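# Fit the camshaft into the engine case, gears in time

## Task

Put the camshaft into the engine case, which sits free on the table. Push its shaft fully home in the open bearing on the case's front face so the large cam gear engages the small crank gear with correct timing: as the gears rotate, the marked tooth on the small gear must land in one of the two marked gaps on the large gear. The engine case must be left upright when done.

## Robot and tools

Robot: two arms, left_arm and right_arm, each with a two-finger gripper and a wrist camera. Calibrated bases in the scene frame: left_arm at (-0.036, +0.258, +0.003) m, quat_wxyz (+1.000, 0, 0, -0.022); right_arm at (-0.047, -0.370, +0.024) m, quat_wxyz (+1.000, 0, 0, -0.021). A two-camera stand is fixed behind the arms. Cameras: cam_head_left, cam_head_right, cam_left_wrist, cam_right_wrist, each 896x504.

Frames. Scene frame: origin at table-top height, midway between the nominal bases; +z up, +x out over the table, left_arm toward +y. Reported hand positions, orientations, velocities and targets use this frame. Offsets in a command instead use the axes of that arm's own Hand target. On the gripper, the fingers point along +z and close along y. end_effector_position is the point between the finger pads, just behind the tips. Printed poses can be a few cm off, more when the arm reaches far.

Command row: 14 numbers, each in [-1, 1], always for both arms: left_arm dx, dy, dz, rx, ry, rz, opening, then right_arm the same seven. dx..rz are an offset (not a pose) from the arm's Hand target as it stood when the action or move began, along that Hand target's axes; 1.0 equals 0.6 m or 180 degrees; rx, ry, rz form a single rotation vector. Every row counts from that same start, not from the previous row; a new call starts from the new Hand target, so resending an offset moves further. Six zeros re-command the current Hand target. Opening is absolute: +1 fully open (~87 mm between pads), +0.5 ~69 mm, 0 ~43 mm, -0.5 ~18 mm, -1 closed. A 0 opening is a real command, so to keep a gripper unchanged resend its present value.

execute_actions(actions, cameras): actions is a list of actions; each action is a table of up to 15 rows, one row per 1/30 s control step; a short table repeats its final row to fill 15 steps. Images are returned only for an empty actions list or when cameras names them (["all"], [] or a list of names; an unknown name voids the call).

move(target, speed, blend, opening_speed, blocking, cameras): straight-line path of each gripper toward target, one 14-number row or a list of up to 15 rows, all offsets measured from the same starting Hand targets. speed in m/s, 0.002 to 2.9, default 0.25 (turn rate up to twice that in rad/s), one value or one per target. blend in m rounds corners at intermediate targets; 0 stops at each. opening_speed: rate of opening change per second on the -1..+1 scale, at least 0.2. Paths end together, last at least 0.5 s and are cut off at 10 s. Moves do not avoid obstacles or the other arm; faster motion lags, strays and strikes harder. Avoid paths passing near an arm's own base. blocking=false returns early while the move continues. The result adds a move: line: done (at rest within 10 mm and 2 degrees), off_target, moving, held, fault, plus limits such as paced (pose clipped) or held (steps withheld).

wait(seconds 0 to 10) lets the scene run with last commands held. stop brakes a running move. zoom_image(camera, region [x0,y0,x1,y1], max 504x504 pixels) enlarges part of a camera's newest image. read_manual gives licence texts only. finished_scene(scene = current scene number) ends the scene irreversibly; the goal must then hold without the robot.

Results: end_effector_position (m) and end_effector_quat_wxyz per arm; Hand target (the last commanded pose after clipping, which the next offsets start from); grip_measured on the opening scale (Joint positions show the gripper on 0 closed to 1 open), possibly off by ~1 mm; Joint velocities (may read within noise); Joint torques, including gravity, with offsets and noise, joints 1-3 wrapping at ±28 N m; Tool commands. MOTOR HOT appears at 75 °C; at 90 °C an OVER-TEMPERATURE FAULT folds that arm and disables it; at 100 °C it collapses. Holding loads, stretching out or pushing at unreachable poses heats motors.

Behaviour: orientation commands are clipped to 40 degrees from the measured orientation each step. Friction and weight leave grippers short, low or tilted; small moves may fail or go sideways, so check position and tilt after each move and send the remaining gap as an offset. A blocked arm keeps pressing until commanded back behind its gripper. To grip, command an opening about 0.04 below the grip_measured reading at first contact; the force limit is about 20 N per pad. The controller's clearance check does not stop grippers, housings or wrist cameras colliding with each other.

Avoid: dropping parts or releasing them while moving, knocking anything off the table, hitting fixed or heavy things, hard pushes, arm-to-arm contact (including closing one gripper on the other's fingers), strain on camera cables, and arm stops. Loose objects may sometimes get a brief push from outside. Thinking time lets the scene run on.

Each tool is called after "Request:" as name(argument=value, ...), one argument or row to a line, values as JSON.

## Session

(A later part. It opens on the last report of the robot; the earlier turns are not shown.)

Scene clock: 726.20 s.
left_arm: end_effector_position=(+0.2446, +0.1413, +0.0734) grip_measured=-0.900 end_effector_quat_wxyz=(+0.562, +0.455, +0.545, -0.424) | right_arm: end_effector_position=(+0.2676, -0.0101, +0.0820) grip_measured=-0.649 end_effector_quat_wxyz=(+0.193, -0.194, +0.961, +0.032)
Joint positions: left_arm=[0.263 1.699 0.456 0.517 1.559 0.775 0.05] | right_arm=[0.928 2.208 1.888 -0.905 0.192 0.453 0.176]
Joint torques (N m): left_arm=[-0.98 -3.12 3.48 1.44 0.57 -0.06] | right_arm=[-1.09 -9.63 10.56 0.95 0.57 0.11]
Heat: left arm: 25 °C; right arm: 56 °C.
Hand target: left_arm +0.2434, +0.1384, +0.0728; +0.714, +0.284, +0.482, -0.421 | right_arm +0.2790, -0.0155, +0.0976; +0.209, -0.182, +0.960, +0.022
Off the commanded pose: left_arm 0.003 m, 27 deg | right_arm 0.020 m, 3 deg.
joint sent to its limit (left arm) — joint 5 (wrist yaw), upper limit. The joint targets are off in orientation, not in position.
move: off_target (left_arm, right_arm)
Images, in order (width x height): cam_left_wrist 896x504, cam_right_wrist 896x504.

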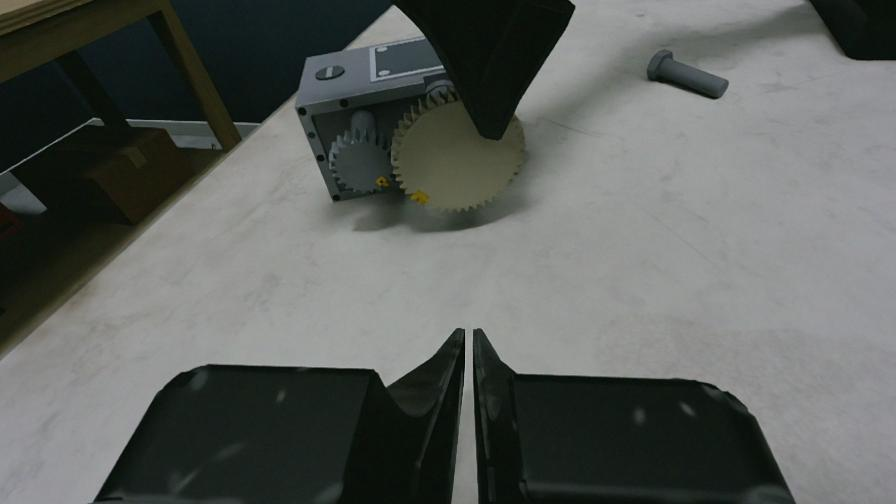

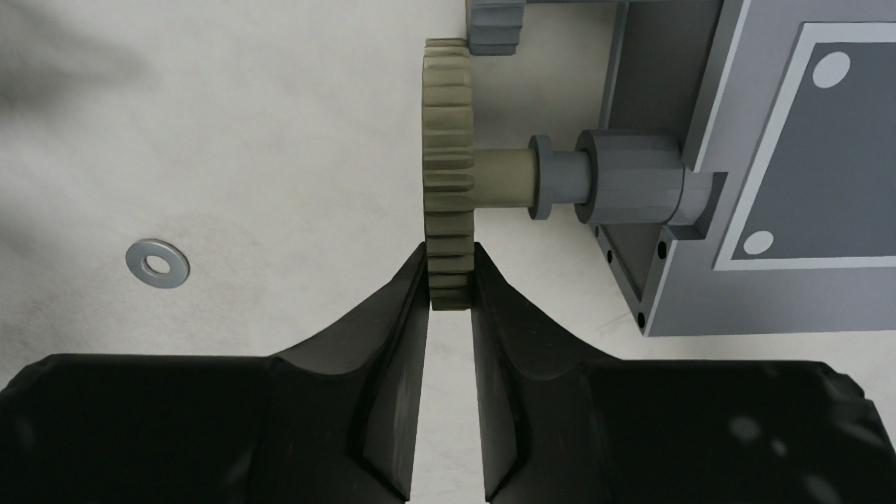

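Request:
move(
  target=[0,0,0,0,0,0,-0.9,0,-0.035,0.001,0,0,0,-0.9],
  speed=0.05,
  cameras=["cam_left_wrist","cam_right_wrist"],
)

Request:
zoom_image(
  camera="cam_left_wrist",
  region=[315, 110, 435, 220],
)

Request:
zoom_image(
  camera="cam_right_wrist",
  region=[400, 0, 720, 260],
)

Scene clock: 732.43 s.
left_arm: end_effector_position=(+0.2446, +0.1413, +0.0734) grip_measured=-0.900 end_effector_quat_wxyz=(+0.562, +0.455, +0.545, -0.424) | right_arm: end_effector_position=(+0.2692, -0.0134, +0.0822) grip_measured=-0.650 end_effector_quat_wxyz=(+0.184, -0.196, +0.962, +0.043)
Joint positions: left_arm=[0.263 1.699 0.456 0.517 1.559 0.775 0.05] | right_arm=[0.909 2.202 1.88 -0.902 0.159 0.439 0.175]
Joint torques (N m): left_arm=[-1.02 -3.14 3.47 1.43 0.58 -0.06] | right_arm=[-2.84 -12.12 5.26 1.23 0.72 -0.14]
Heat: left arm: 25 °C; right arm: 55 °C.
Hand target: left_arm +0.2434, +0.1384, +0.0728; +0.714, +0.285, +0.482, -0.421 | right_arm +0.2869, -0.0349, +0.0978; +0.210, -0.182, +0.960, +0.022
Off the commanded pose: left_arm 0.003 m, 27 deg | right_arm 0.032 m, 4 deg.
joint sent to its limit (left arm) — joint 5 (wrist yaw), upper limit. The joint targets are off in orientation, not in position.
move: off_target (left_arm, right_arm)
Images, in order (width x height): cam_left_wrist 896x504, cam_right_wrist 896x504.

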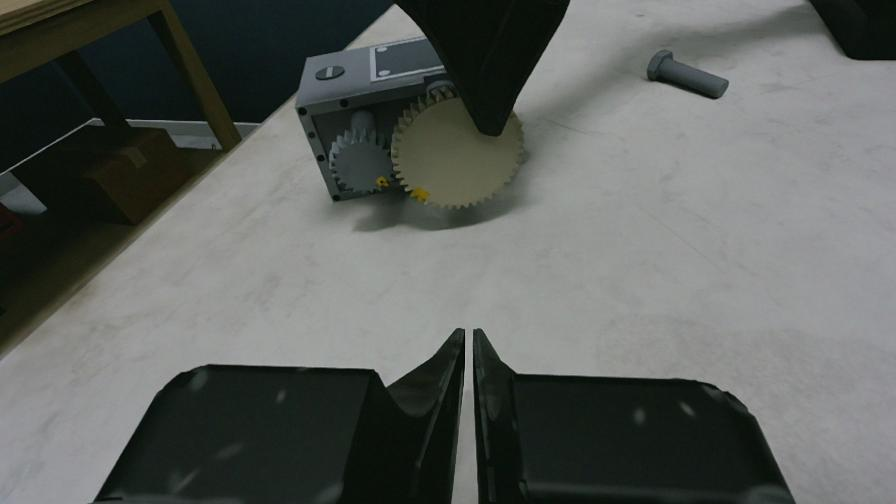

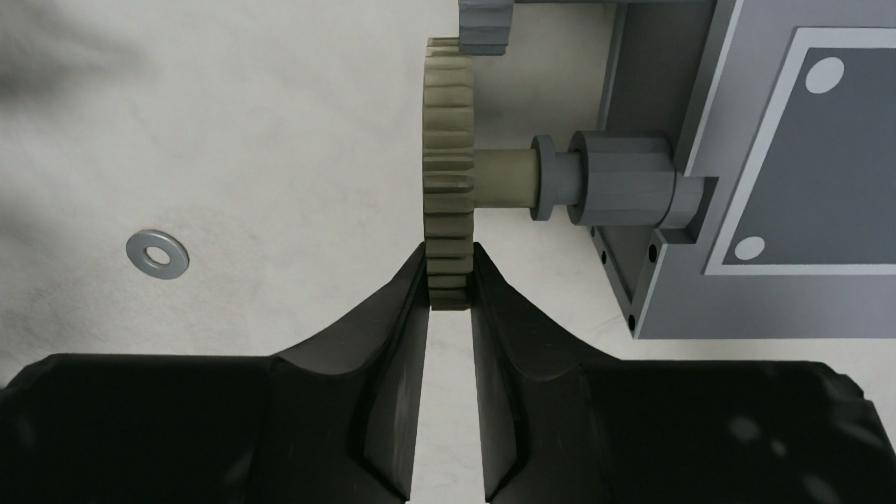

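Scaled by 4.200 from the camera's 896x504 image, which has a finer 1280x720 frame.

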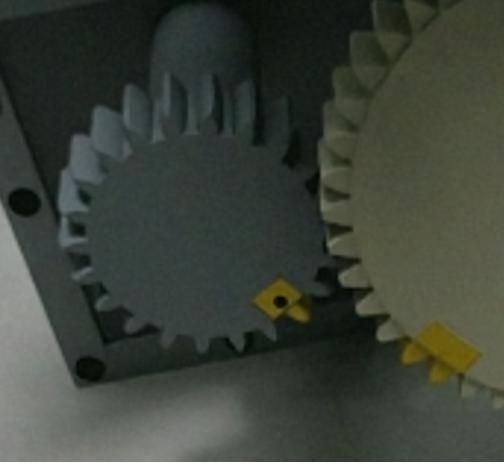

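Scaled by 1.575 from the camera's 896x504 image, which has a finer 1280x720 frame.

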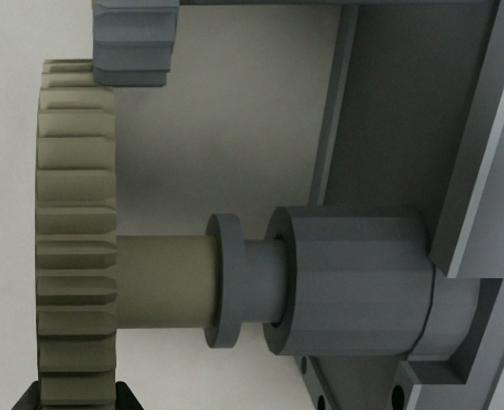

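Request:
move(
  target=[0,0,0,0,0,0,-0.9,0,-0.02,0.0007,0,0,0,-0.9],
  speed=0.05,
  cameras=["cam_left_wrist","cam_right_wrist"],
)

Request:
zoom_image(
  camera="cam_left_wrist",
  region=[315, 110, 435, 220],
)

Request:
zoom_image(
  camera="cam_right_wrist",
  region=[400, 0, 720, 260],
)

Scene clock: 739.33 s.
left_arm: end_effector_position=(+0.2446, +0.1413, +0.0735) grip_measured=-0.900 end_effector_quat_wxyz=(+0.562, +0.455, +0.545, -0.424) | right_arm: end_effector_position=(+0.2732, -0.0223, +0.0821) grip_measured=-0.650 end_effector_quat_wxyz=(+0.184, -0.196, +0.962, +0.046)
Joint positions: left_arm=[0.263 1.699 0.456 0.518 1.559 0.774 0.05] | right_arm=[0.888 2.18 1.843 -0.881 0.146 0.417 0.175]
Joint torques (N m): left_arm=[-0.96 -3.11 3.44 1.43 0.57 -0.06] | right_arm=[-2.99 -12.04 5.23 1.2 0.77 -0.14]
Heat: left arm: 25 °C; right arm: 56 °C.
Hand target: left_arm +0.2434, +0.1384, +0.0728; +0.714, +0.284, +0.482, -0.422 | right_arm +0.2913, -0.0460, +0.0979; +0.210, -0.182, +0.960, +0.022
Off the commanded pose: left_arm 0.003 m, 27 deg | right_arm 0.034 m, 4 deg.
joint sent to its limit (left arm) — joint 5 (wrist yaw), upper limit. The joint targets are off in orientation, not in position.
move: off_target (left_arm, right_arm)
Images, in order (width x height): cam_left_wrist 896x504, cam_right_wrist 896x504.

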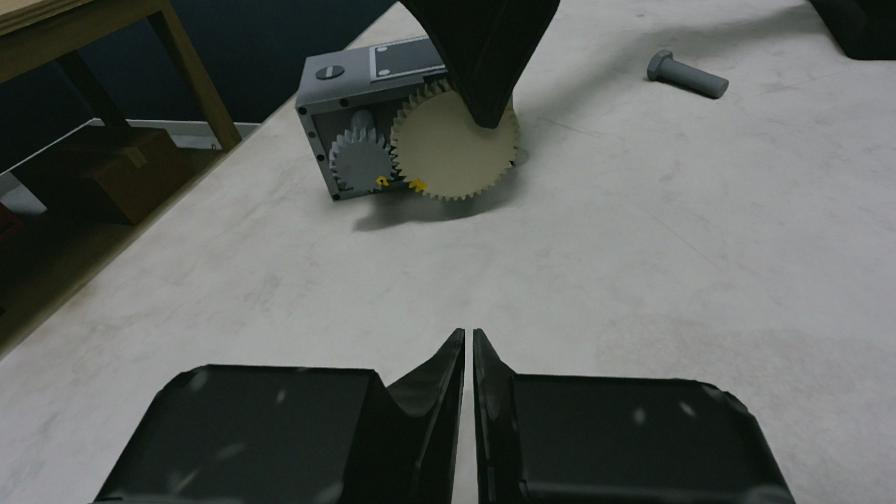

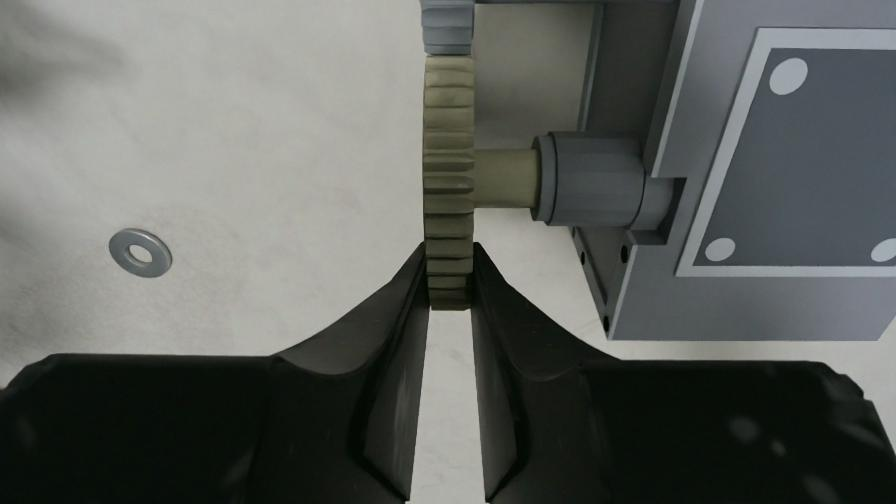

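Scaled by 4.200 from the camera's 896x504 image, which has a finer 1280x720 frame.

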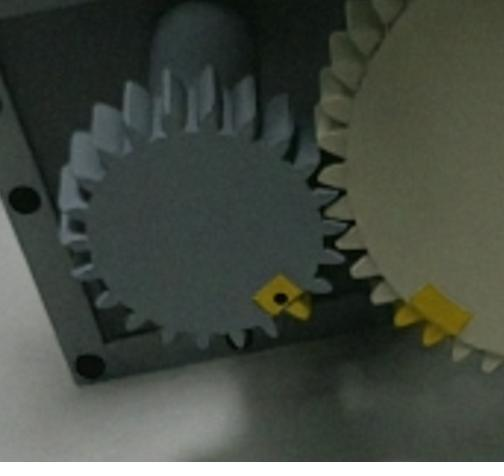

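Scaled by 1.575 from the camera's 896x504 image, which has a finer 1280x720 frame.

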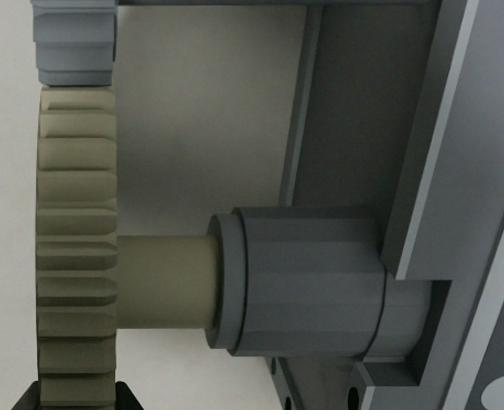

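Request:
zoom_image(
  camera="cam_left_wrist",
  region=[375, 130, 435, 200],
)

Scaled by 7.200 from the camera's 896x504 image, which has a finer 1280x720 frame.

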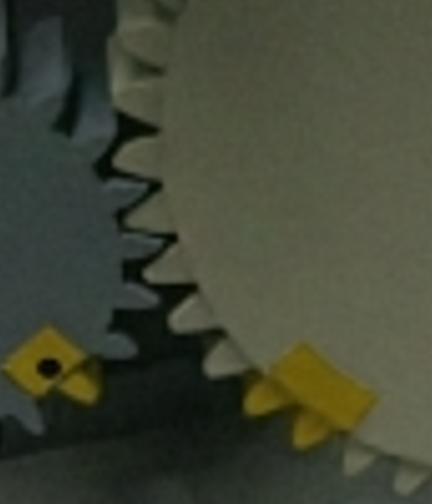

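Request:
move(
  target=[0,0,0,0,0,0,-0.9,0,0.09,-0.001,0,0,0,-0.9],
  speed=0.06,
  cameras=["cam_left_wrist","cam_right_wrist"],
)

Request:
zoom_image(
  camera="cam_left_wrist",
  region=[375, 130, 435, 200],
)

Scene clock: 758.30 s.
left_arm: end_effector_position=(+0.2447, +0.1413, +0.0735) grip_measured=-0.900 end_effector_quat_wxyz=(+0.562, +0.455, +0.545, -0.424) | right_arm: end_effector_position=(+0.2722, -0.0158, +0.0820) grip_measured=-0.635 end_effector_quat_wxyz=(+0.186, -0.177, +0.966, +0.005)
Joint positions: left_arm=[0.263 1.699 0.456 0.519 1.559 0.774 0.05] | right_arm=[0.925 2.254 1.97 -0.988 0.231 0.485 0.183]
Joint torques (N m): left_arm=[-0.98 -3.11 3.45 1.43 0.57 -0.06] | right_arm=[2.25 -9.37 10.71 1.31 0.36 0.14]
Heat: left arm: 25 °C; right arm: 57 °C.
Hand target: left_arm +0.2434, +0.1384, +0.0728; +0.714, +0.284, +0.482, -0.421 | right_arm +0.2717, +0.0043, +0.0966; +0.210, -0.182, +0.960, +0.022
Off the commanded pose: left_arm 0.003 m, 27 deg | right_arm 0.025 m, 3 deg.
joint sent to its limit (left arm) — joint 5 (wrist yaw), upper limit. The joint targets are off in orientation, not in position.
move: off_target (left_arm, right_arm)
Images, in order (width x height): cam_left_wrist 896x504, cam_right_wrist 896x504.

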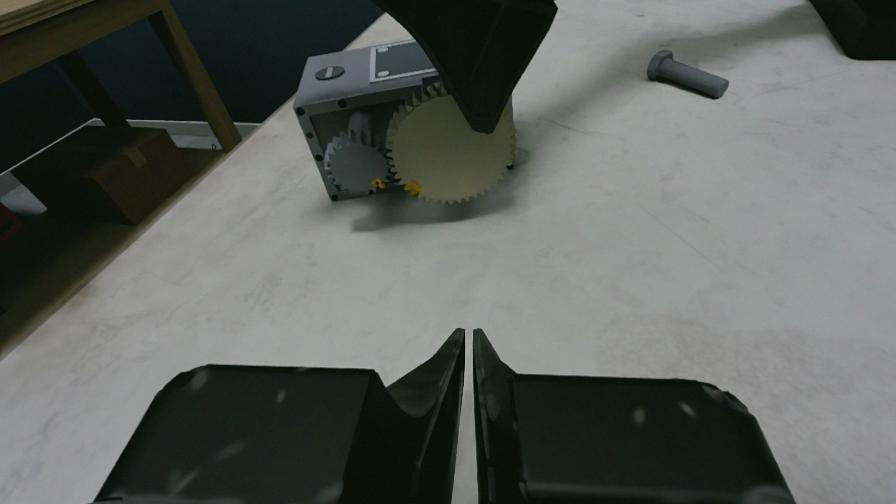

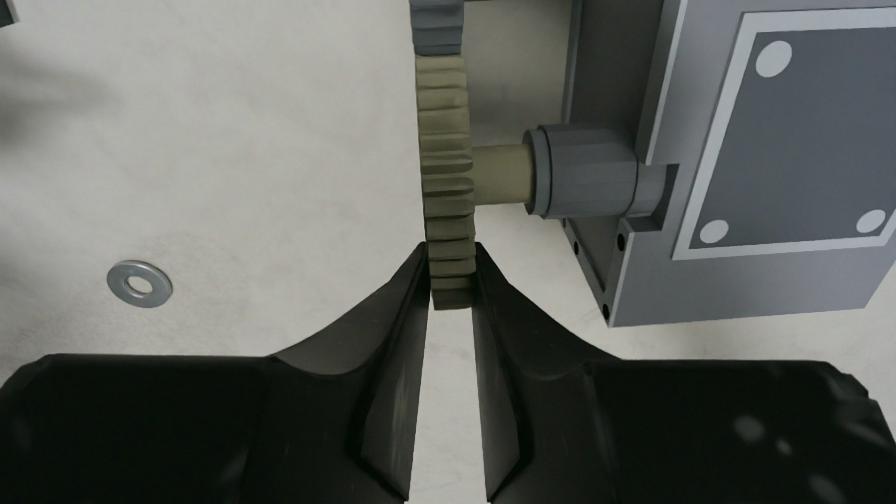

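Scaled by 7.200 from the camera's 896x504 image, which has a finer 1280x720 frame.

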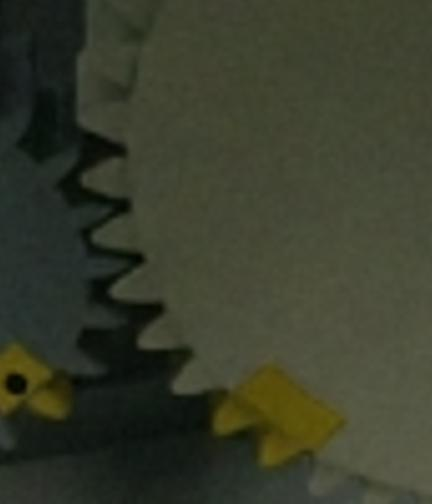

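Request:
move(
  target=[0,0,0,0,0,0,-0.9,0,0.025,0,0,0,0,-0.9],
  speed=0.06,
  cameras=["cam_left_wrist","cam_right_wrist"],
)

Scene clock: 771.53 s.
left_arm: end_effector_position=(+0.2447, +0.1413, +0.0735) grip_measured=-0.900 end_effector_quat_wxyz=(+0.562, +0.455, +0.545, -0.424) | right_arm: end_effector_position=(+0.2710, -0.0070, +0.0819) grip_measured=-0.629 end_effector_quat_wxyz=(+0.189, -0.167, +0.968, -0.004)
Joint positions: left_arm=[0.263 1.699 0.456 0.519 1.559 0.773 0.05] | right_arm=[0.944 2.295 2.037 -1.029 0.256 0.523 0.186]
Joint torques (N m): left_arm=[-0.99 -3.11 3.44 1.43 0.58 -0.06] | right_arm=[2.84 -9.52 10.7 1.38 0.21 0.04]
Heat: left arm: 25 °C; right arm: 55 °C.
Hand target: left_arm +0.2434, +0.1384, +0.0728; +0.714, +0.284, +0.482, -0.421 | right_arm +0.2663, +0.0182, +0.0960; +0.210, -0.182, +0.960, +0.022
Off the commanded pose: left_arm 0.003 m, 27 deg | right_arm 0.029 m, 4 deg.
joint sent to its limit (left arm) — joint 5 (wrist yaw), upper limit. The joint targets are off in orientation, not in position.
move: off_target (left_arm, right_arm)
Images, in order (width x height): cam_left_wrist 896x504, cam_right_wrist 896x504.

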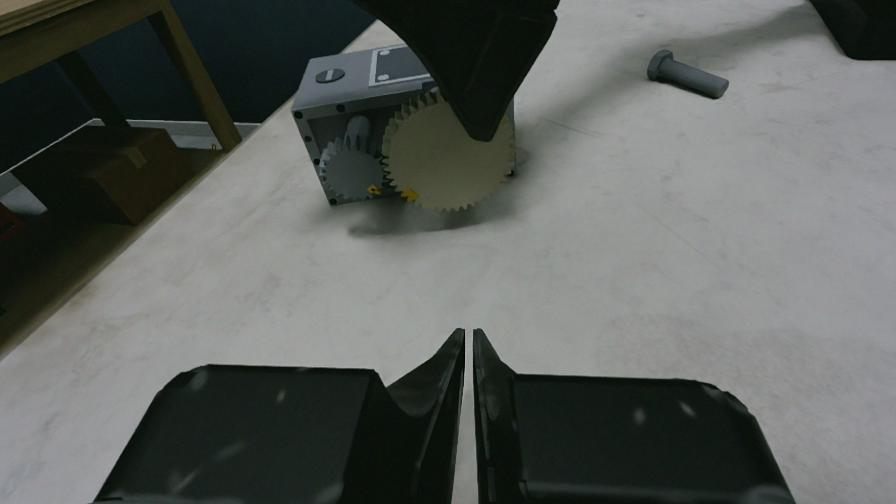

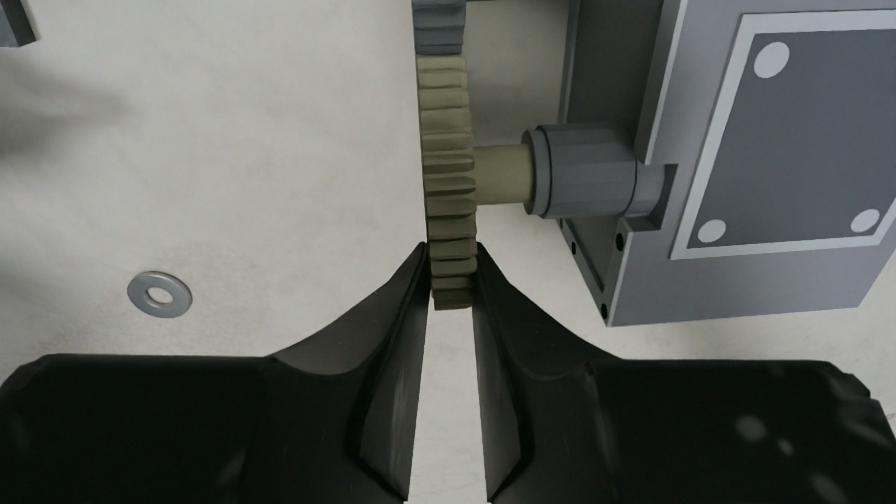

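Request:
move(
  target=[0.095,-0.127,0.111,0.193,0.128,0.478,-1,0,-0.025,0,0,0,0,-0.9],
  speed=0.15,
  cameras=["all"],
)

Scene clock: 827.00 s.
left_arm: end_effector_position=(+0.2168, +0.0303, +0.0402) grip_measured=-1.000 end_effector_quat_wxyz=(+0.592, +0.783, +0.157, +0.103) | right_arm: end_effector_position=(+0.2711, -0.0070, +0.0817) grip_measured=-0.629 end_effector_quat_wxyz=(+0.189, -0.168, +0.967, -0.004)
Joint positions: left_arm=[-0.468 1.876 0.093 1.426 0.657 1.768 0] | right_arm=[0.944 2.295 2.036 -1.027 0.256 0.521 0.186]
Joint torques (N m): left_arm=[-1.05 -2.77 1.18 2.24 0.13 0.02] | right_arm=[0.75 -12.08 5.55 1.65 0.14 -0.19]
Heat: left arm: 25 °C; right arm: 55 °C.
Hand target: left_arm +0.2168, +0.0288, +0.0449; +0.598, +0.780, +0.148, +0.114 | right_arm +0.2717, +0.0043, +0.0966; +0.210, -0.182, +0.960, +0.022
Off the commanded pose: left_arm 0.005 m, 2 deg | right_arm 0.019 m, 4 deg.
move: off_target (right_arm)

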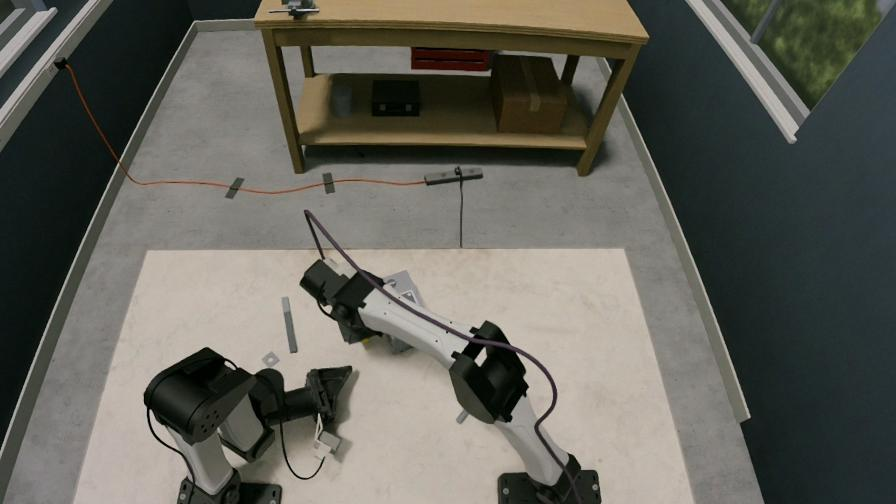

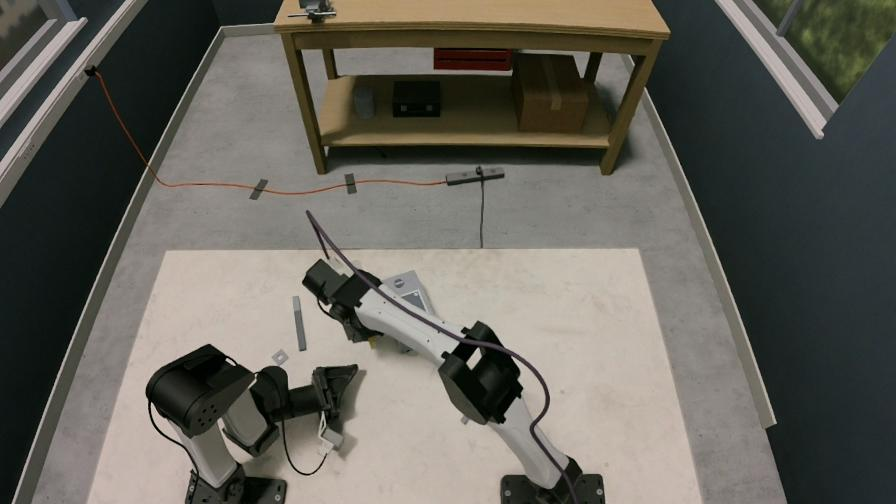

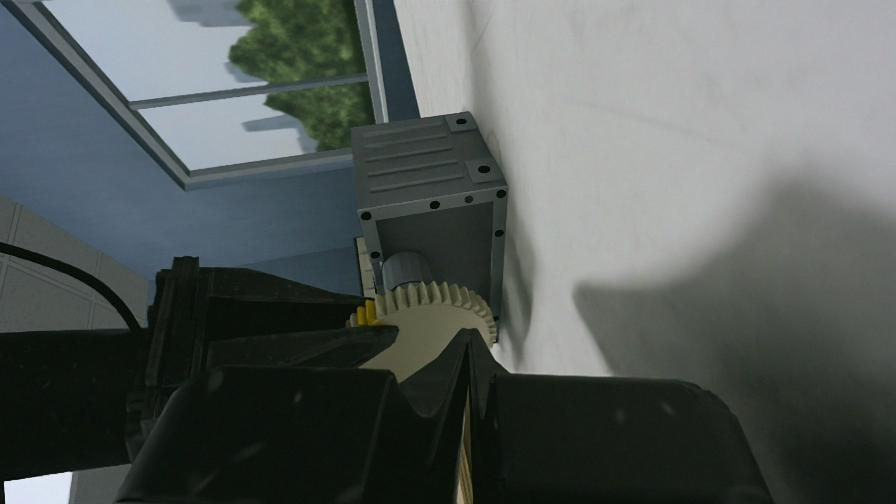

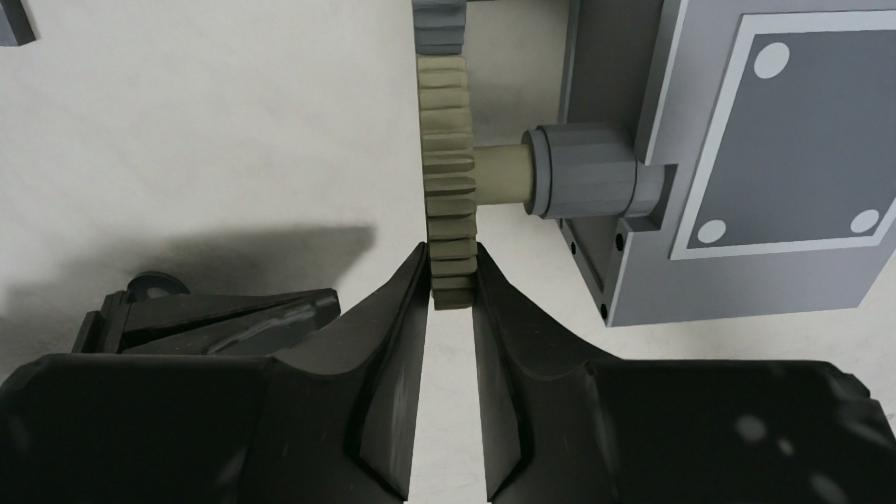

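Request:
move(
  target=[0.015,0.026,0.097,0,0,0,-1,0,0,0,0,0,0,-0.9],
  speed=0.1,
  cameras=["cam_left_wrist","cam_right_wrist"],
)

Scene clock: 839.43 s.
left_arm: end_effector_position=(+0.2459, -0.0216, +0.0477) grip_measured=-1.000 end_effector_quat_wxyz=(+0.600, +0.778, +0.145, +0.115) | right_arm: end_effector_position=(+0.2711, -0.0070, +0.0817) grip_measured=-0.629 end_effector_quat_wxyz=(+0.189, -0.168, +0.967, -0.004)
Joint positions: left_arm=[-0.603 1.94 0.293 1.35 0.53 1.731 0] | right_arm=[0.944 2.295 2.036 -1.027 0.256 0.521 0.186]
Joint torques (N m): left_arm=[-1.01 -3.74 3.18 1.85 0.08 -0.09] | right_arm=[0.7 -12.07 5.53 1.64 0.16 -0.2]
Heat: left arm: 28 °C; right arm: 58 °C.
Hand target: left_arm +0.2472, -0.0240, +0.0449; +0.598, +0.780, +0.148, +0.114 | right_arm +0.2717, +0.0043, +0.0966; +0.210, -0.182, +0.960, +0.022
Off the commanded pose: left_arm 0.004 m, 1 deg | right_arm 0.019 m, 4 deg.
move: off_target (right_arm)
Images, in order (width x height): cam_left_wrist 896x504, cam_right_wrist 896x504.

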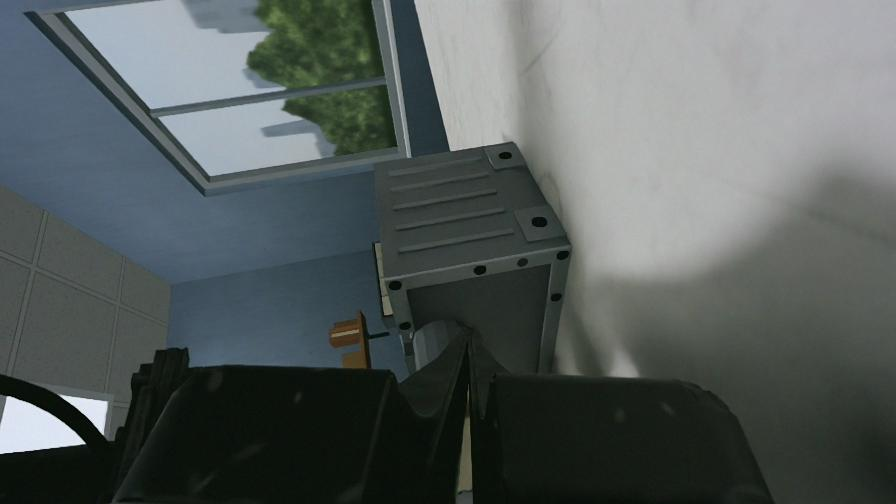

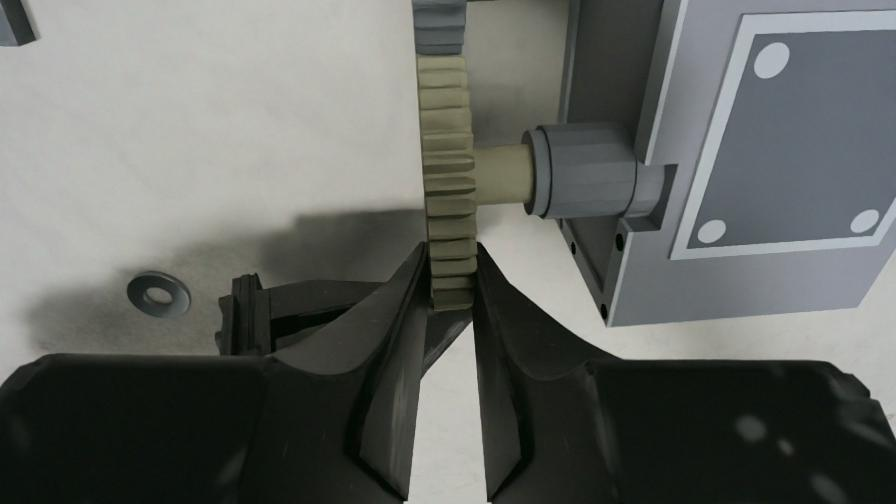

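Request:
move(
  target=[0,0.015,0.048,0,0,0,-1,0,0,0,0,0,0,-0.9],
  speed=0.06,
  cameras=["cam_left_wrist","cam_right_wrist"],
)

Scene clock: 844.53 s.
left_arm: end_effector_position=(+0.2569, -0.0492, +0.0489) grip_measured=-1.000 end_effector_quat_wxyz=(+0.600, +0.778, +0.145, +0.115) | right_arm: end_effector_position=(+0.2711, -0.0070, +0.0817) grip_measured=-0.629 end_effector_quat_wxyz=(+0.189, -0.168, +0.967, -0.004)
Joint positions: left_arm=[-0.664 1.971 0.397 1.286 0.472 1.71 0] | right_arm=[0.944 2.295 2.036 -1.027 0.256 0.521 0.186]
Joint torques (N m): left_arm=[-0.98 -4.21 3.69 1.83 0.07 -0.11] | right_arm=[0.73 -12.12 5.5 1.64 0.14 -0.2]
Heat: left arm: 27 °C; right arm: 59 °C.
Hand target: left_arm +0.2582, -0.0520, +0.0461; +0.598, +0.780, +0.148, +0.114 | right_arm +0.2717, +0.0043, +0.0966; +0.210, -0.182, +0.960, +0.022
Off the commanded pose: left_arm 0.004 m, 0 deg | right_arm 0.019 m, 4 deg.
move: off_target (right_arm)
Images, in order (width x height): cam_left_wrist 896x504, cam_right_wrist 896x504.

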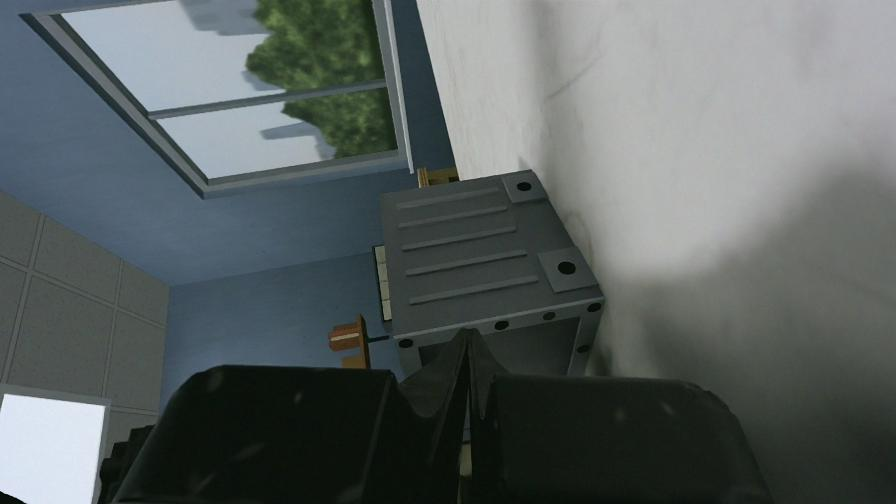

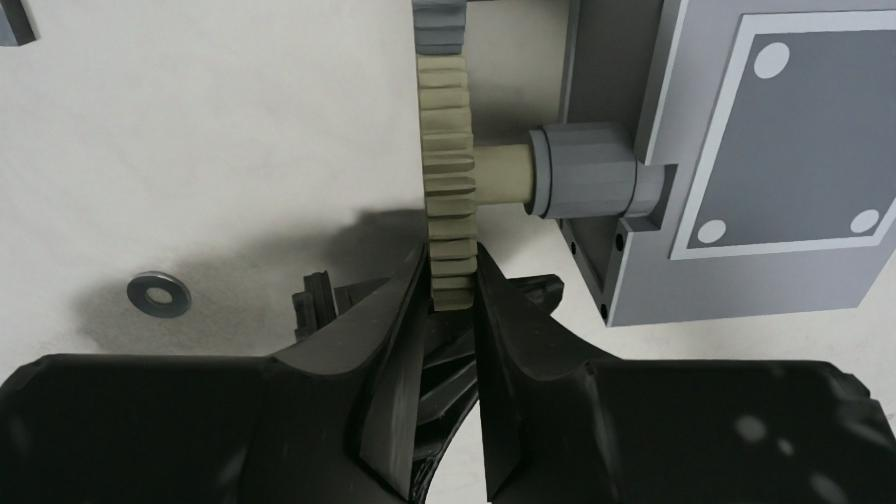

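Request:
move(
  target=[0,0.01,0.036,0,0,0,-1,0,0,0,0,0,0,-0.9],
  speed=0.05,
  cameras=["cam_left_wrist","cam_right_wrist"],
)

Scene clock: 852.47 s.
left_arm: end_effector_position=(+0.2644, -0.0641, +0.0502) grip_measured=-1.000 end_effector_quat_wxyz=(+0.601, +0.777, +0.146, +0.120) | right_arm: end_effector_position=(+0.2714, -0.0112, +0.0815) grip_measured=-0.621 end_effector_quat_wxyz=(+0.186, -0.177, +0.966, -0.011)
Joint positions: left_arm=[-0.694 1.996 0.457 1.261 0.434 1.702 0] | right_arm=[0.941 2.295 2.036 -1.037 0.259 0.5 0.189]
Joint torques (N m): left_arm=[-1.52 -4.1 5.63 1.66 0.09 -0.12] | right_arm=[0.95 -12.15 5.38 1.74 0.1 0.01]
Heat: left arm: 28 °C; right arm: 60 °C.
Hand target: left_arm +0.2665, -0.0729, +0.0463; +0.598, +0.780, +0.148, +0.114 | right_arm +0.2717, +0.0043, +0.0966; +0.210, -0.182, +0.960, +0.022
Off the commanded pose: left_arm 0.010 m, 1 deg | right_arm 0.022 m, 5 deg.
move: off_target (right_arm)
Images, in order (width x height): cam_left_wrist 896x504, cam_right_wrist 896x504.

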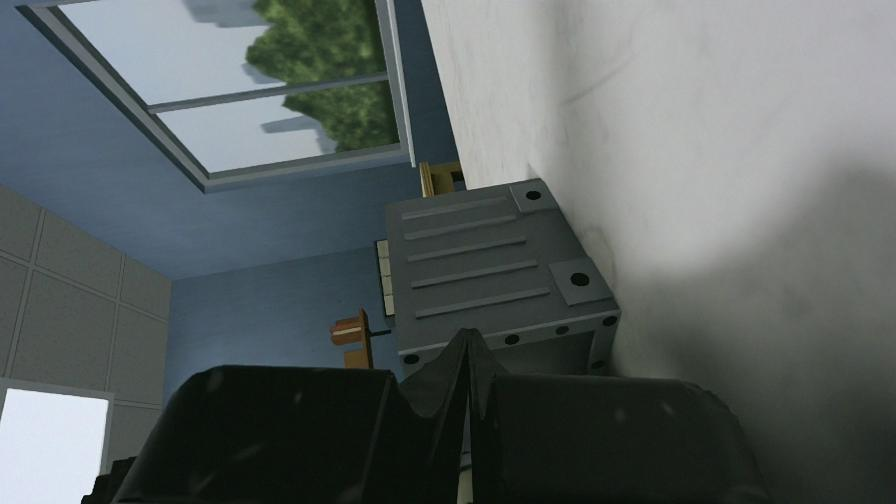

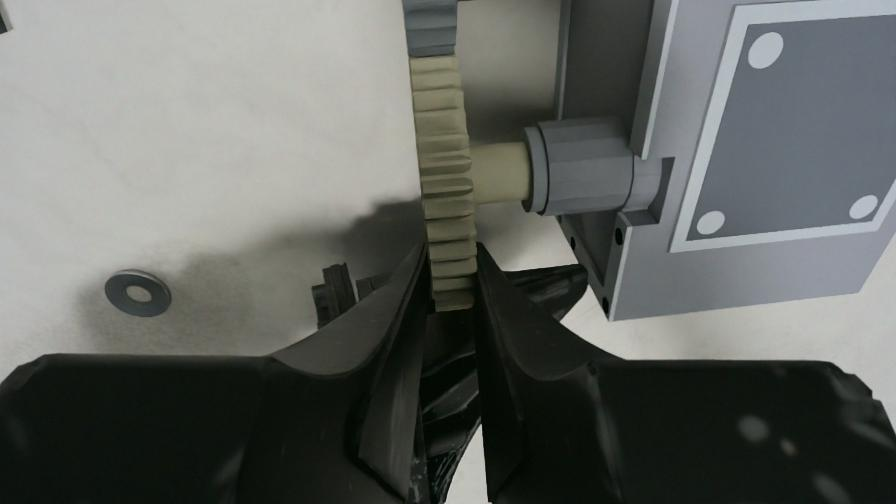

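Request:
move(
  target=[0,0.008,0.03,0,0,0,-1,0,0.025,0,0,0,0,-1],
  speed=0.05,
  cameras=["cam_left_wrist","cam_right_wrist"],
)

Scene clock: 857.97 s.
left_arm: end_effector_position=(+0.2711, -0.0758, +0.0502) grip_measured=-1.000 end_effector_quat_wxyz=(+0.600, +0.776, +0.150, +0.125) | right_arm: end_effector_position=(+0.2742, -0.0243, +0.0817) grip_measured=-0.594 end_effector_quat_wxyz=(+0.187, -0.180, +0.965, -0.039)
Joint positions: left_arm=[-0.716 2.018 0.509 1.236 0.402 1.694 0] | right_arm=[0.936 2.295 2.036 -1.069 0.302 0.488 0.203]
Joint torques (N m): left_arm=[-0.4 -5.75 2.88 1.95 0.18 -0.06] | right_arm=[0.32 -9.36 6.38 1.15 0.26 0.12]
Heat: left arm: 27 °C; right arm: 60 °C.
Hand target: left_arm +0.2707, -0.0758, +0.0502; +0.600, +0.776, +0.149, +0.124 (not the last commanded pose) | right_arm +0.2723, -0.0213, +0.0818; +0.188, -0.180, +0.965, -0.035 (not the last commanded pose)
Off the commanded pose: left_arm 0.015 m, 1 deg | right_arm 0.046 m, 7 deg.
move: held (left_arm, right_arm; a check stopped the path); limits=held
pose unreachable (left arm): on one or more control steps of this call, first in action 0 (counted from 0), this arm could not follow its commanded pose, so it was not sent that pose on those steps. It may still have moved: this result reports where it is.
cause: moving toward the commanded pose would bring a part of the arm too close to another arm (this arm's wrist (the part past joint 4) and the right arm's fingers, at the place that arm was heading or pushing toward when its own hold began).
pose unreachable (right arm): on one or more control steps of this call, first in action 0 (counted from 0), this arm could not follow its commanded pose, so it was not sent that pose on those steps. It may still have moved: this result reports where it is.
cause: moving toward the commanded pose would bring a part of the arm too close to another arm (this arm's fingers and the left arm's wrist (the part past joint 4), along the way the arms are being sent, or toward where that arm still pushes).
Images, in order (width x height): cam_left_wrist 896x504, cam_right_wrist 896x504.

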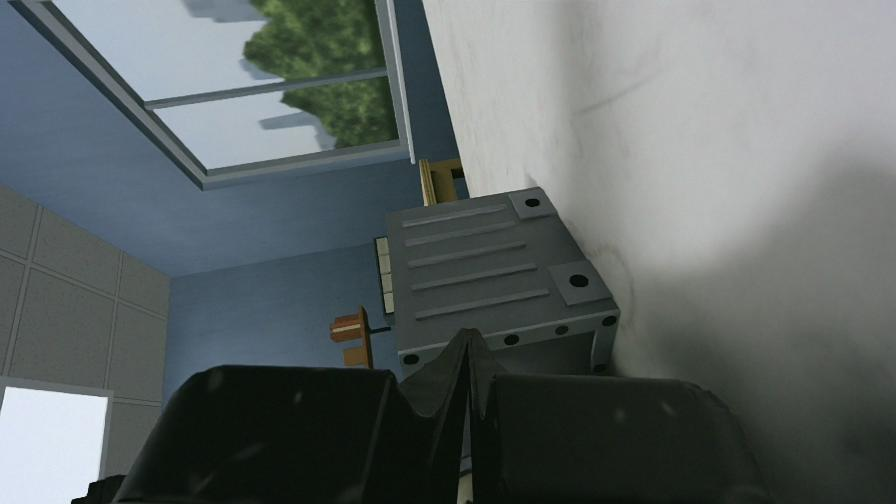

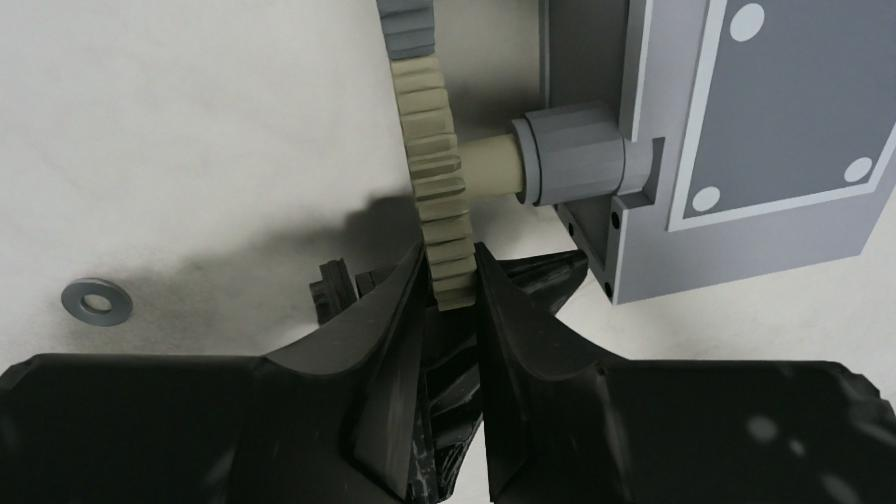

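Request:
move(
  target=[0,-0.03,-0.17,0,0,0,-1,0,0,0,0,0,0,-0.9],
  speed=0.1,
  cameras=["cam_left_wrist","cam_right_wrist"],
)

Scene clock: 875.80 s.
left_arm: end_effector_position=(+0.2293, +0.0204, +0.0439) grip_measured=-1.000 end_effector_quat_wxyz=(+0.585, +0.786, +0.165, +0.109) | right_arm: end_effector_position=(+0.2742, -0.0243, +0.0817) grip_measured=-0.594 end_effector_quat_wxyz=(+0.187, -0.180, +0.965, -0.039)
Joint positions: left_arm=[-0.501 1.826 0.153 1.313 0.603 1.76 0] | right_arm=[0.936 2.295 2.036 -1.069 0.302 0.488 0.203]
Joint torques (N m): left_arm=[0.2 -5.2 1.78 2.18 0.35 0.02] | right_arm=[0.31 -9.39 6.38 1.16 0.24 0.11]
Heat: left arm: 27 °C; right arm: 58 °C.
Hand target: left_arm +0.2313, +0.0196, +0.0581; +0.600, +0.776, +0.149, +0.124 | right_arm +0.2723, -0.0213, +0.0818; +0.188, -0.180, +0.965, -0.035
Off the commanded pose: left_arm 0.014 m, 3 deg | right_arm 0.004 m, 0 deg.
move: off_target (left_arm)
Images, in order (width x height): cam_left_wrist 896x504, cam_right_wrist 896x504.

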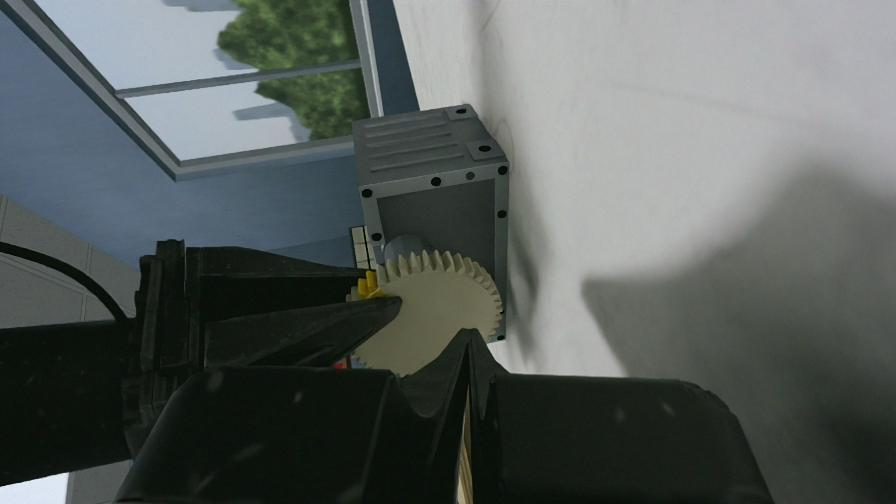

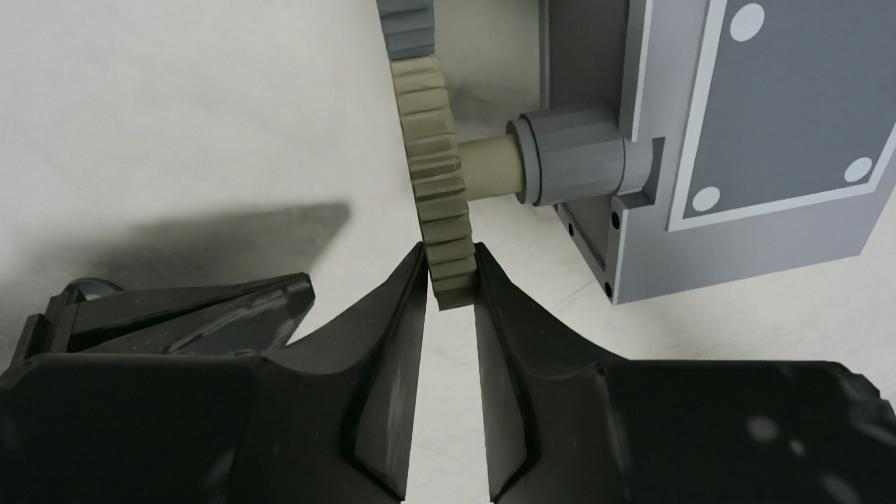

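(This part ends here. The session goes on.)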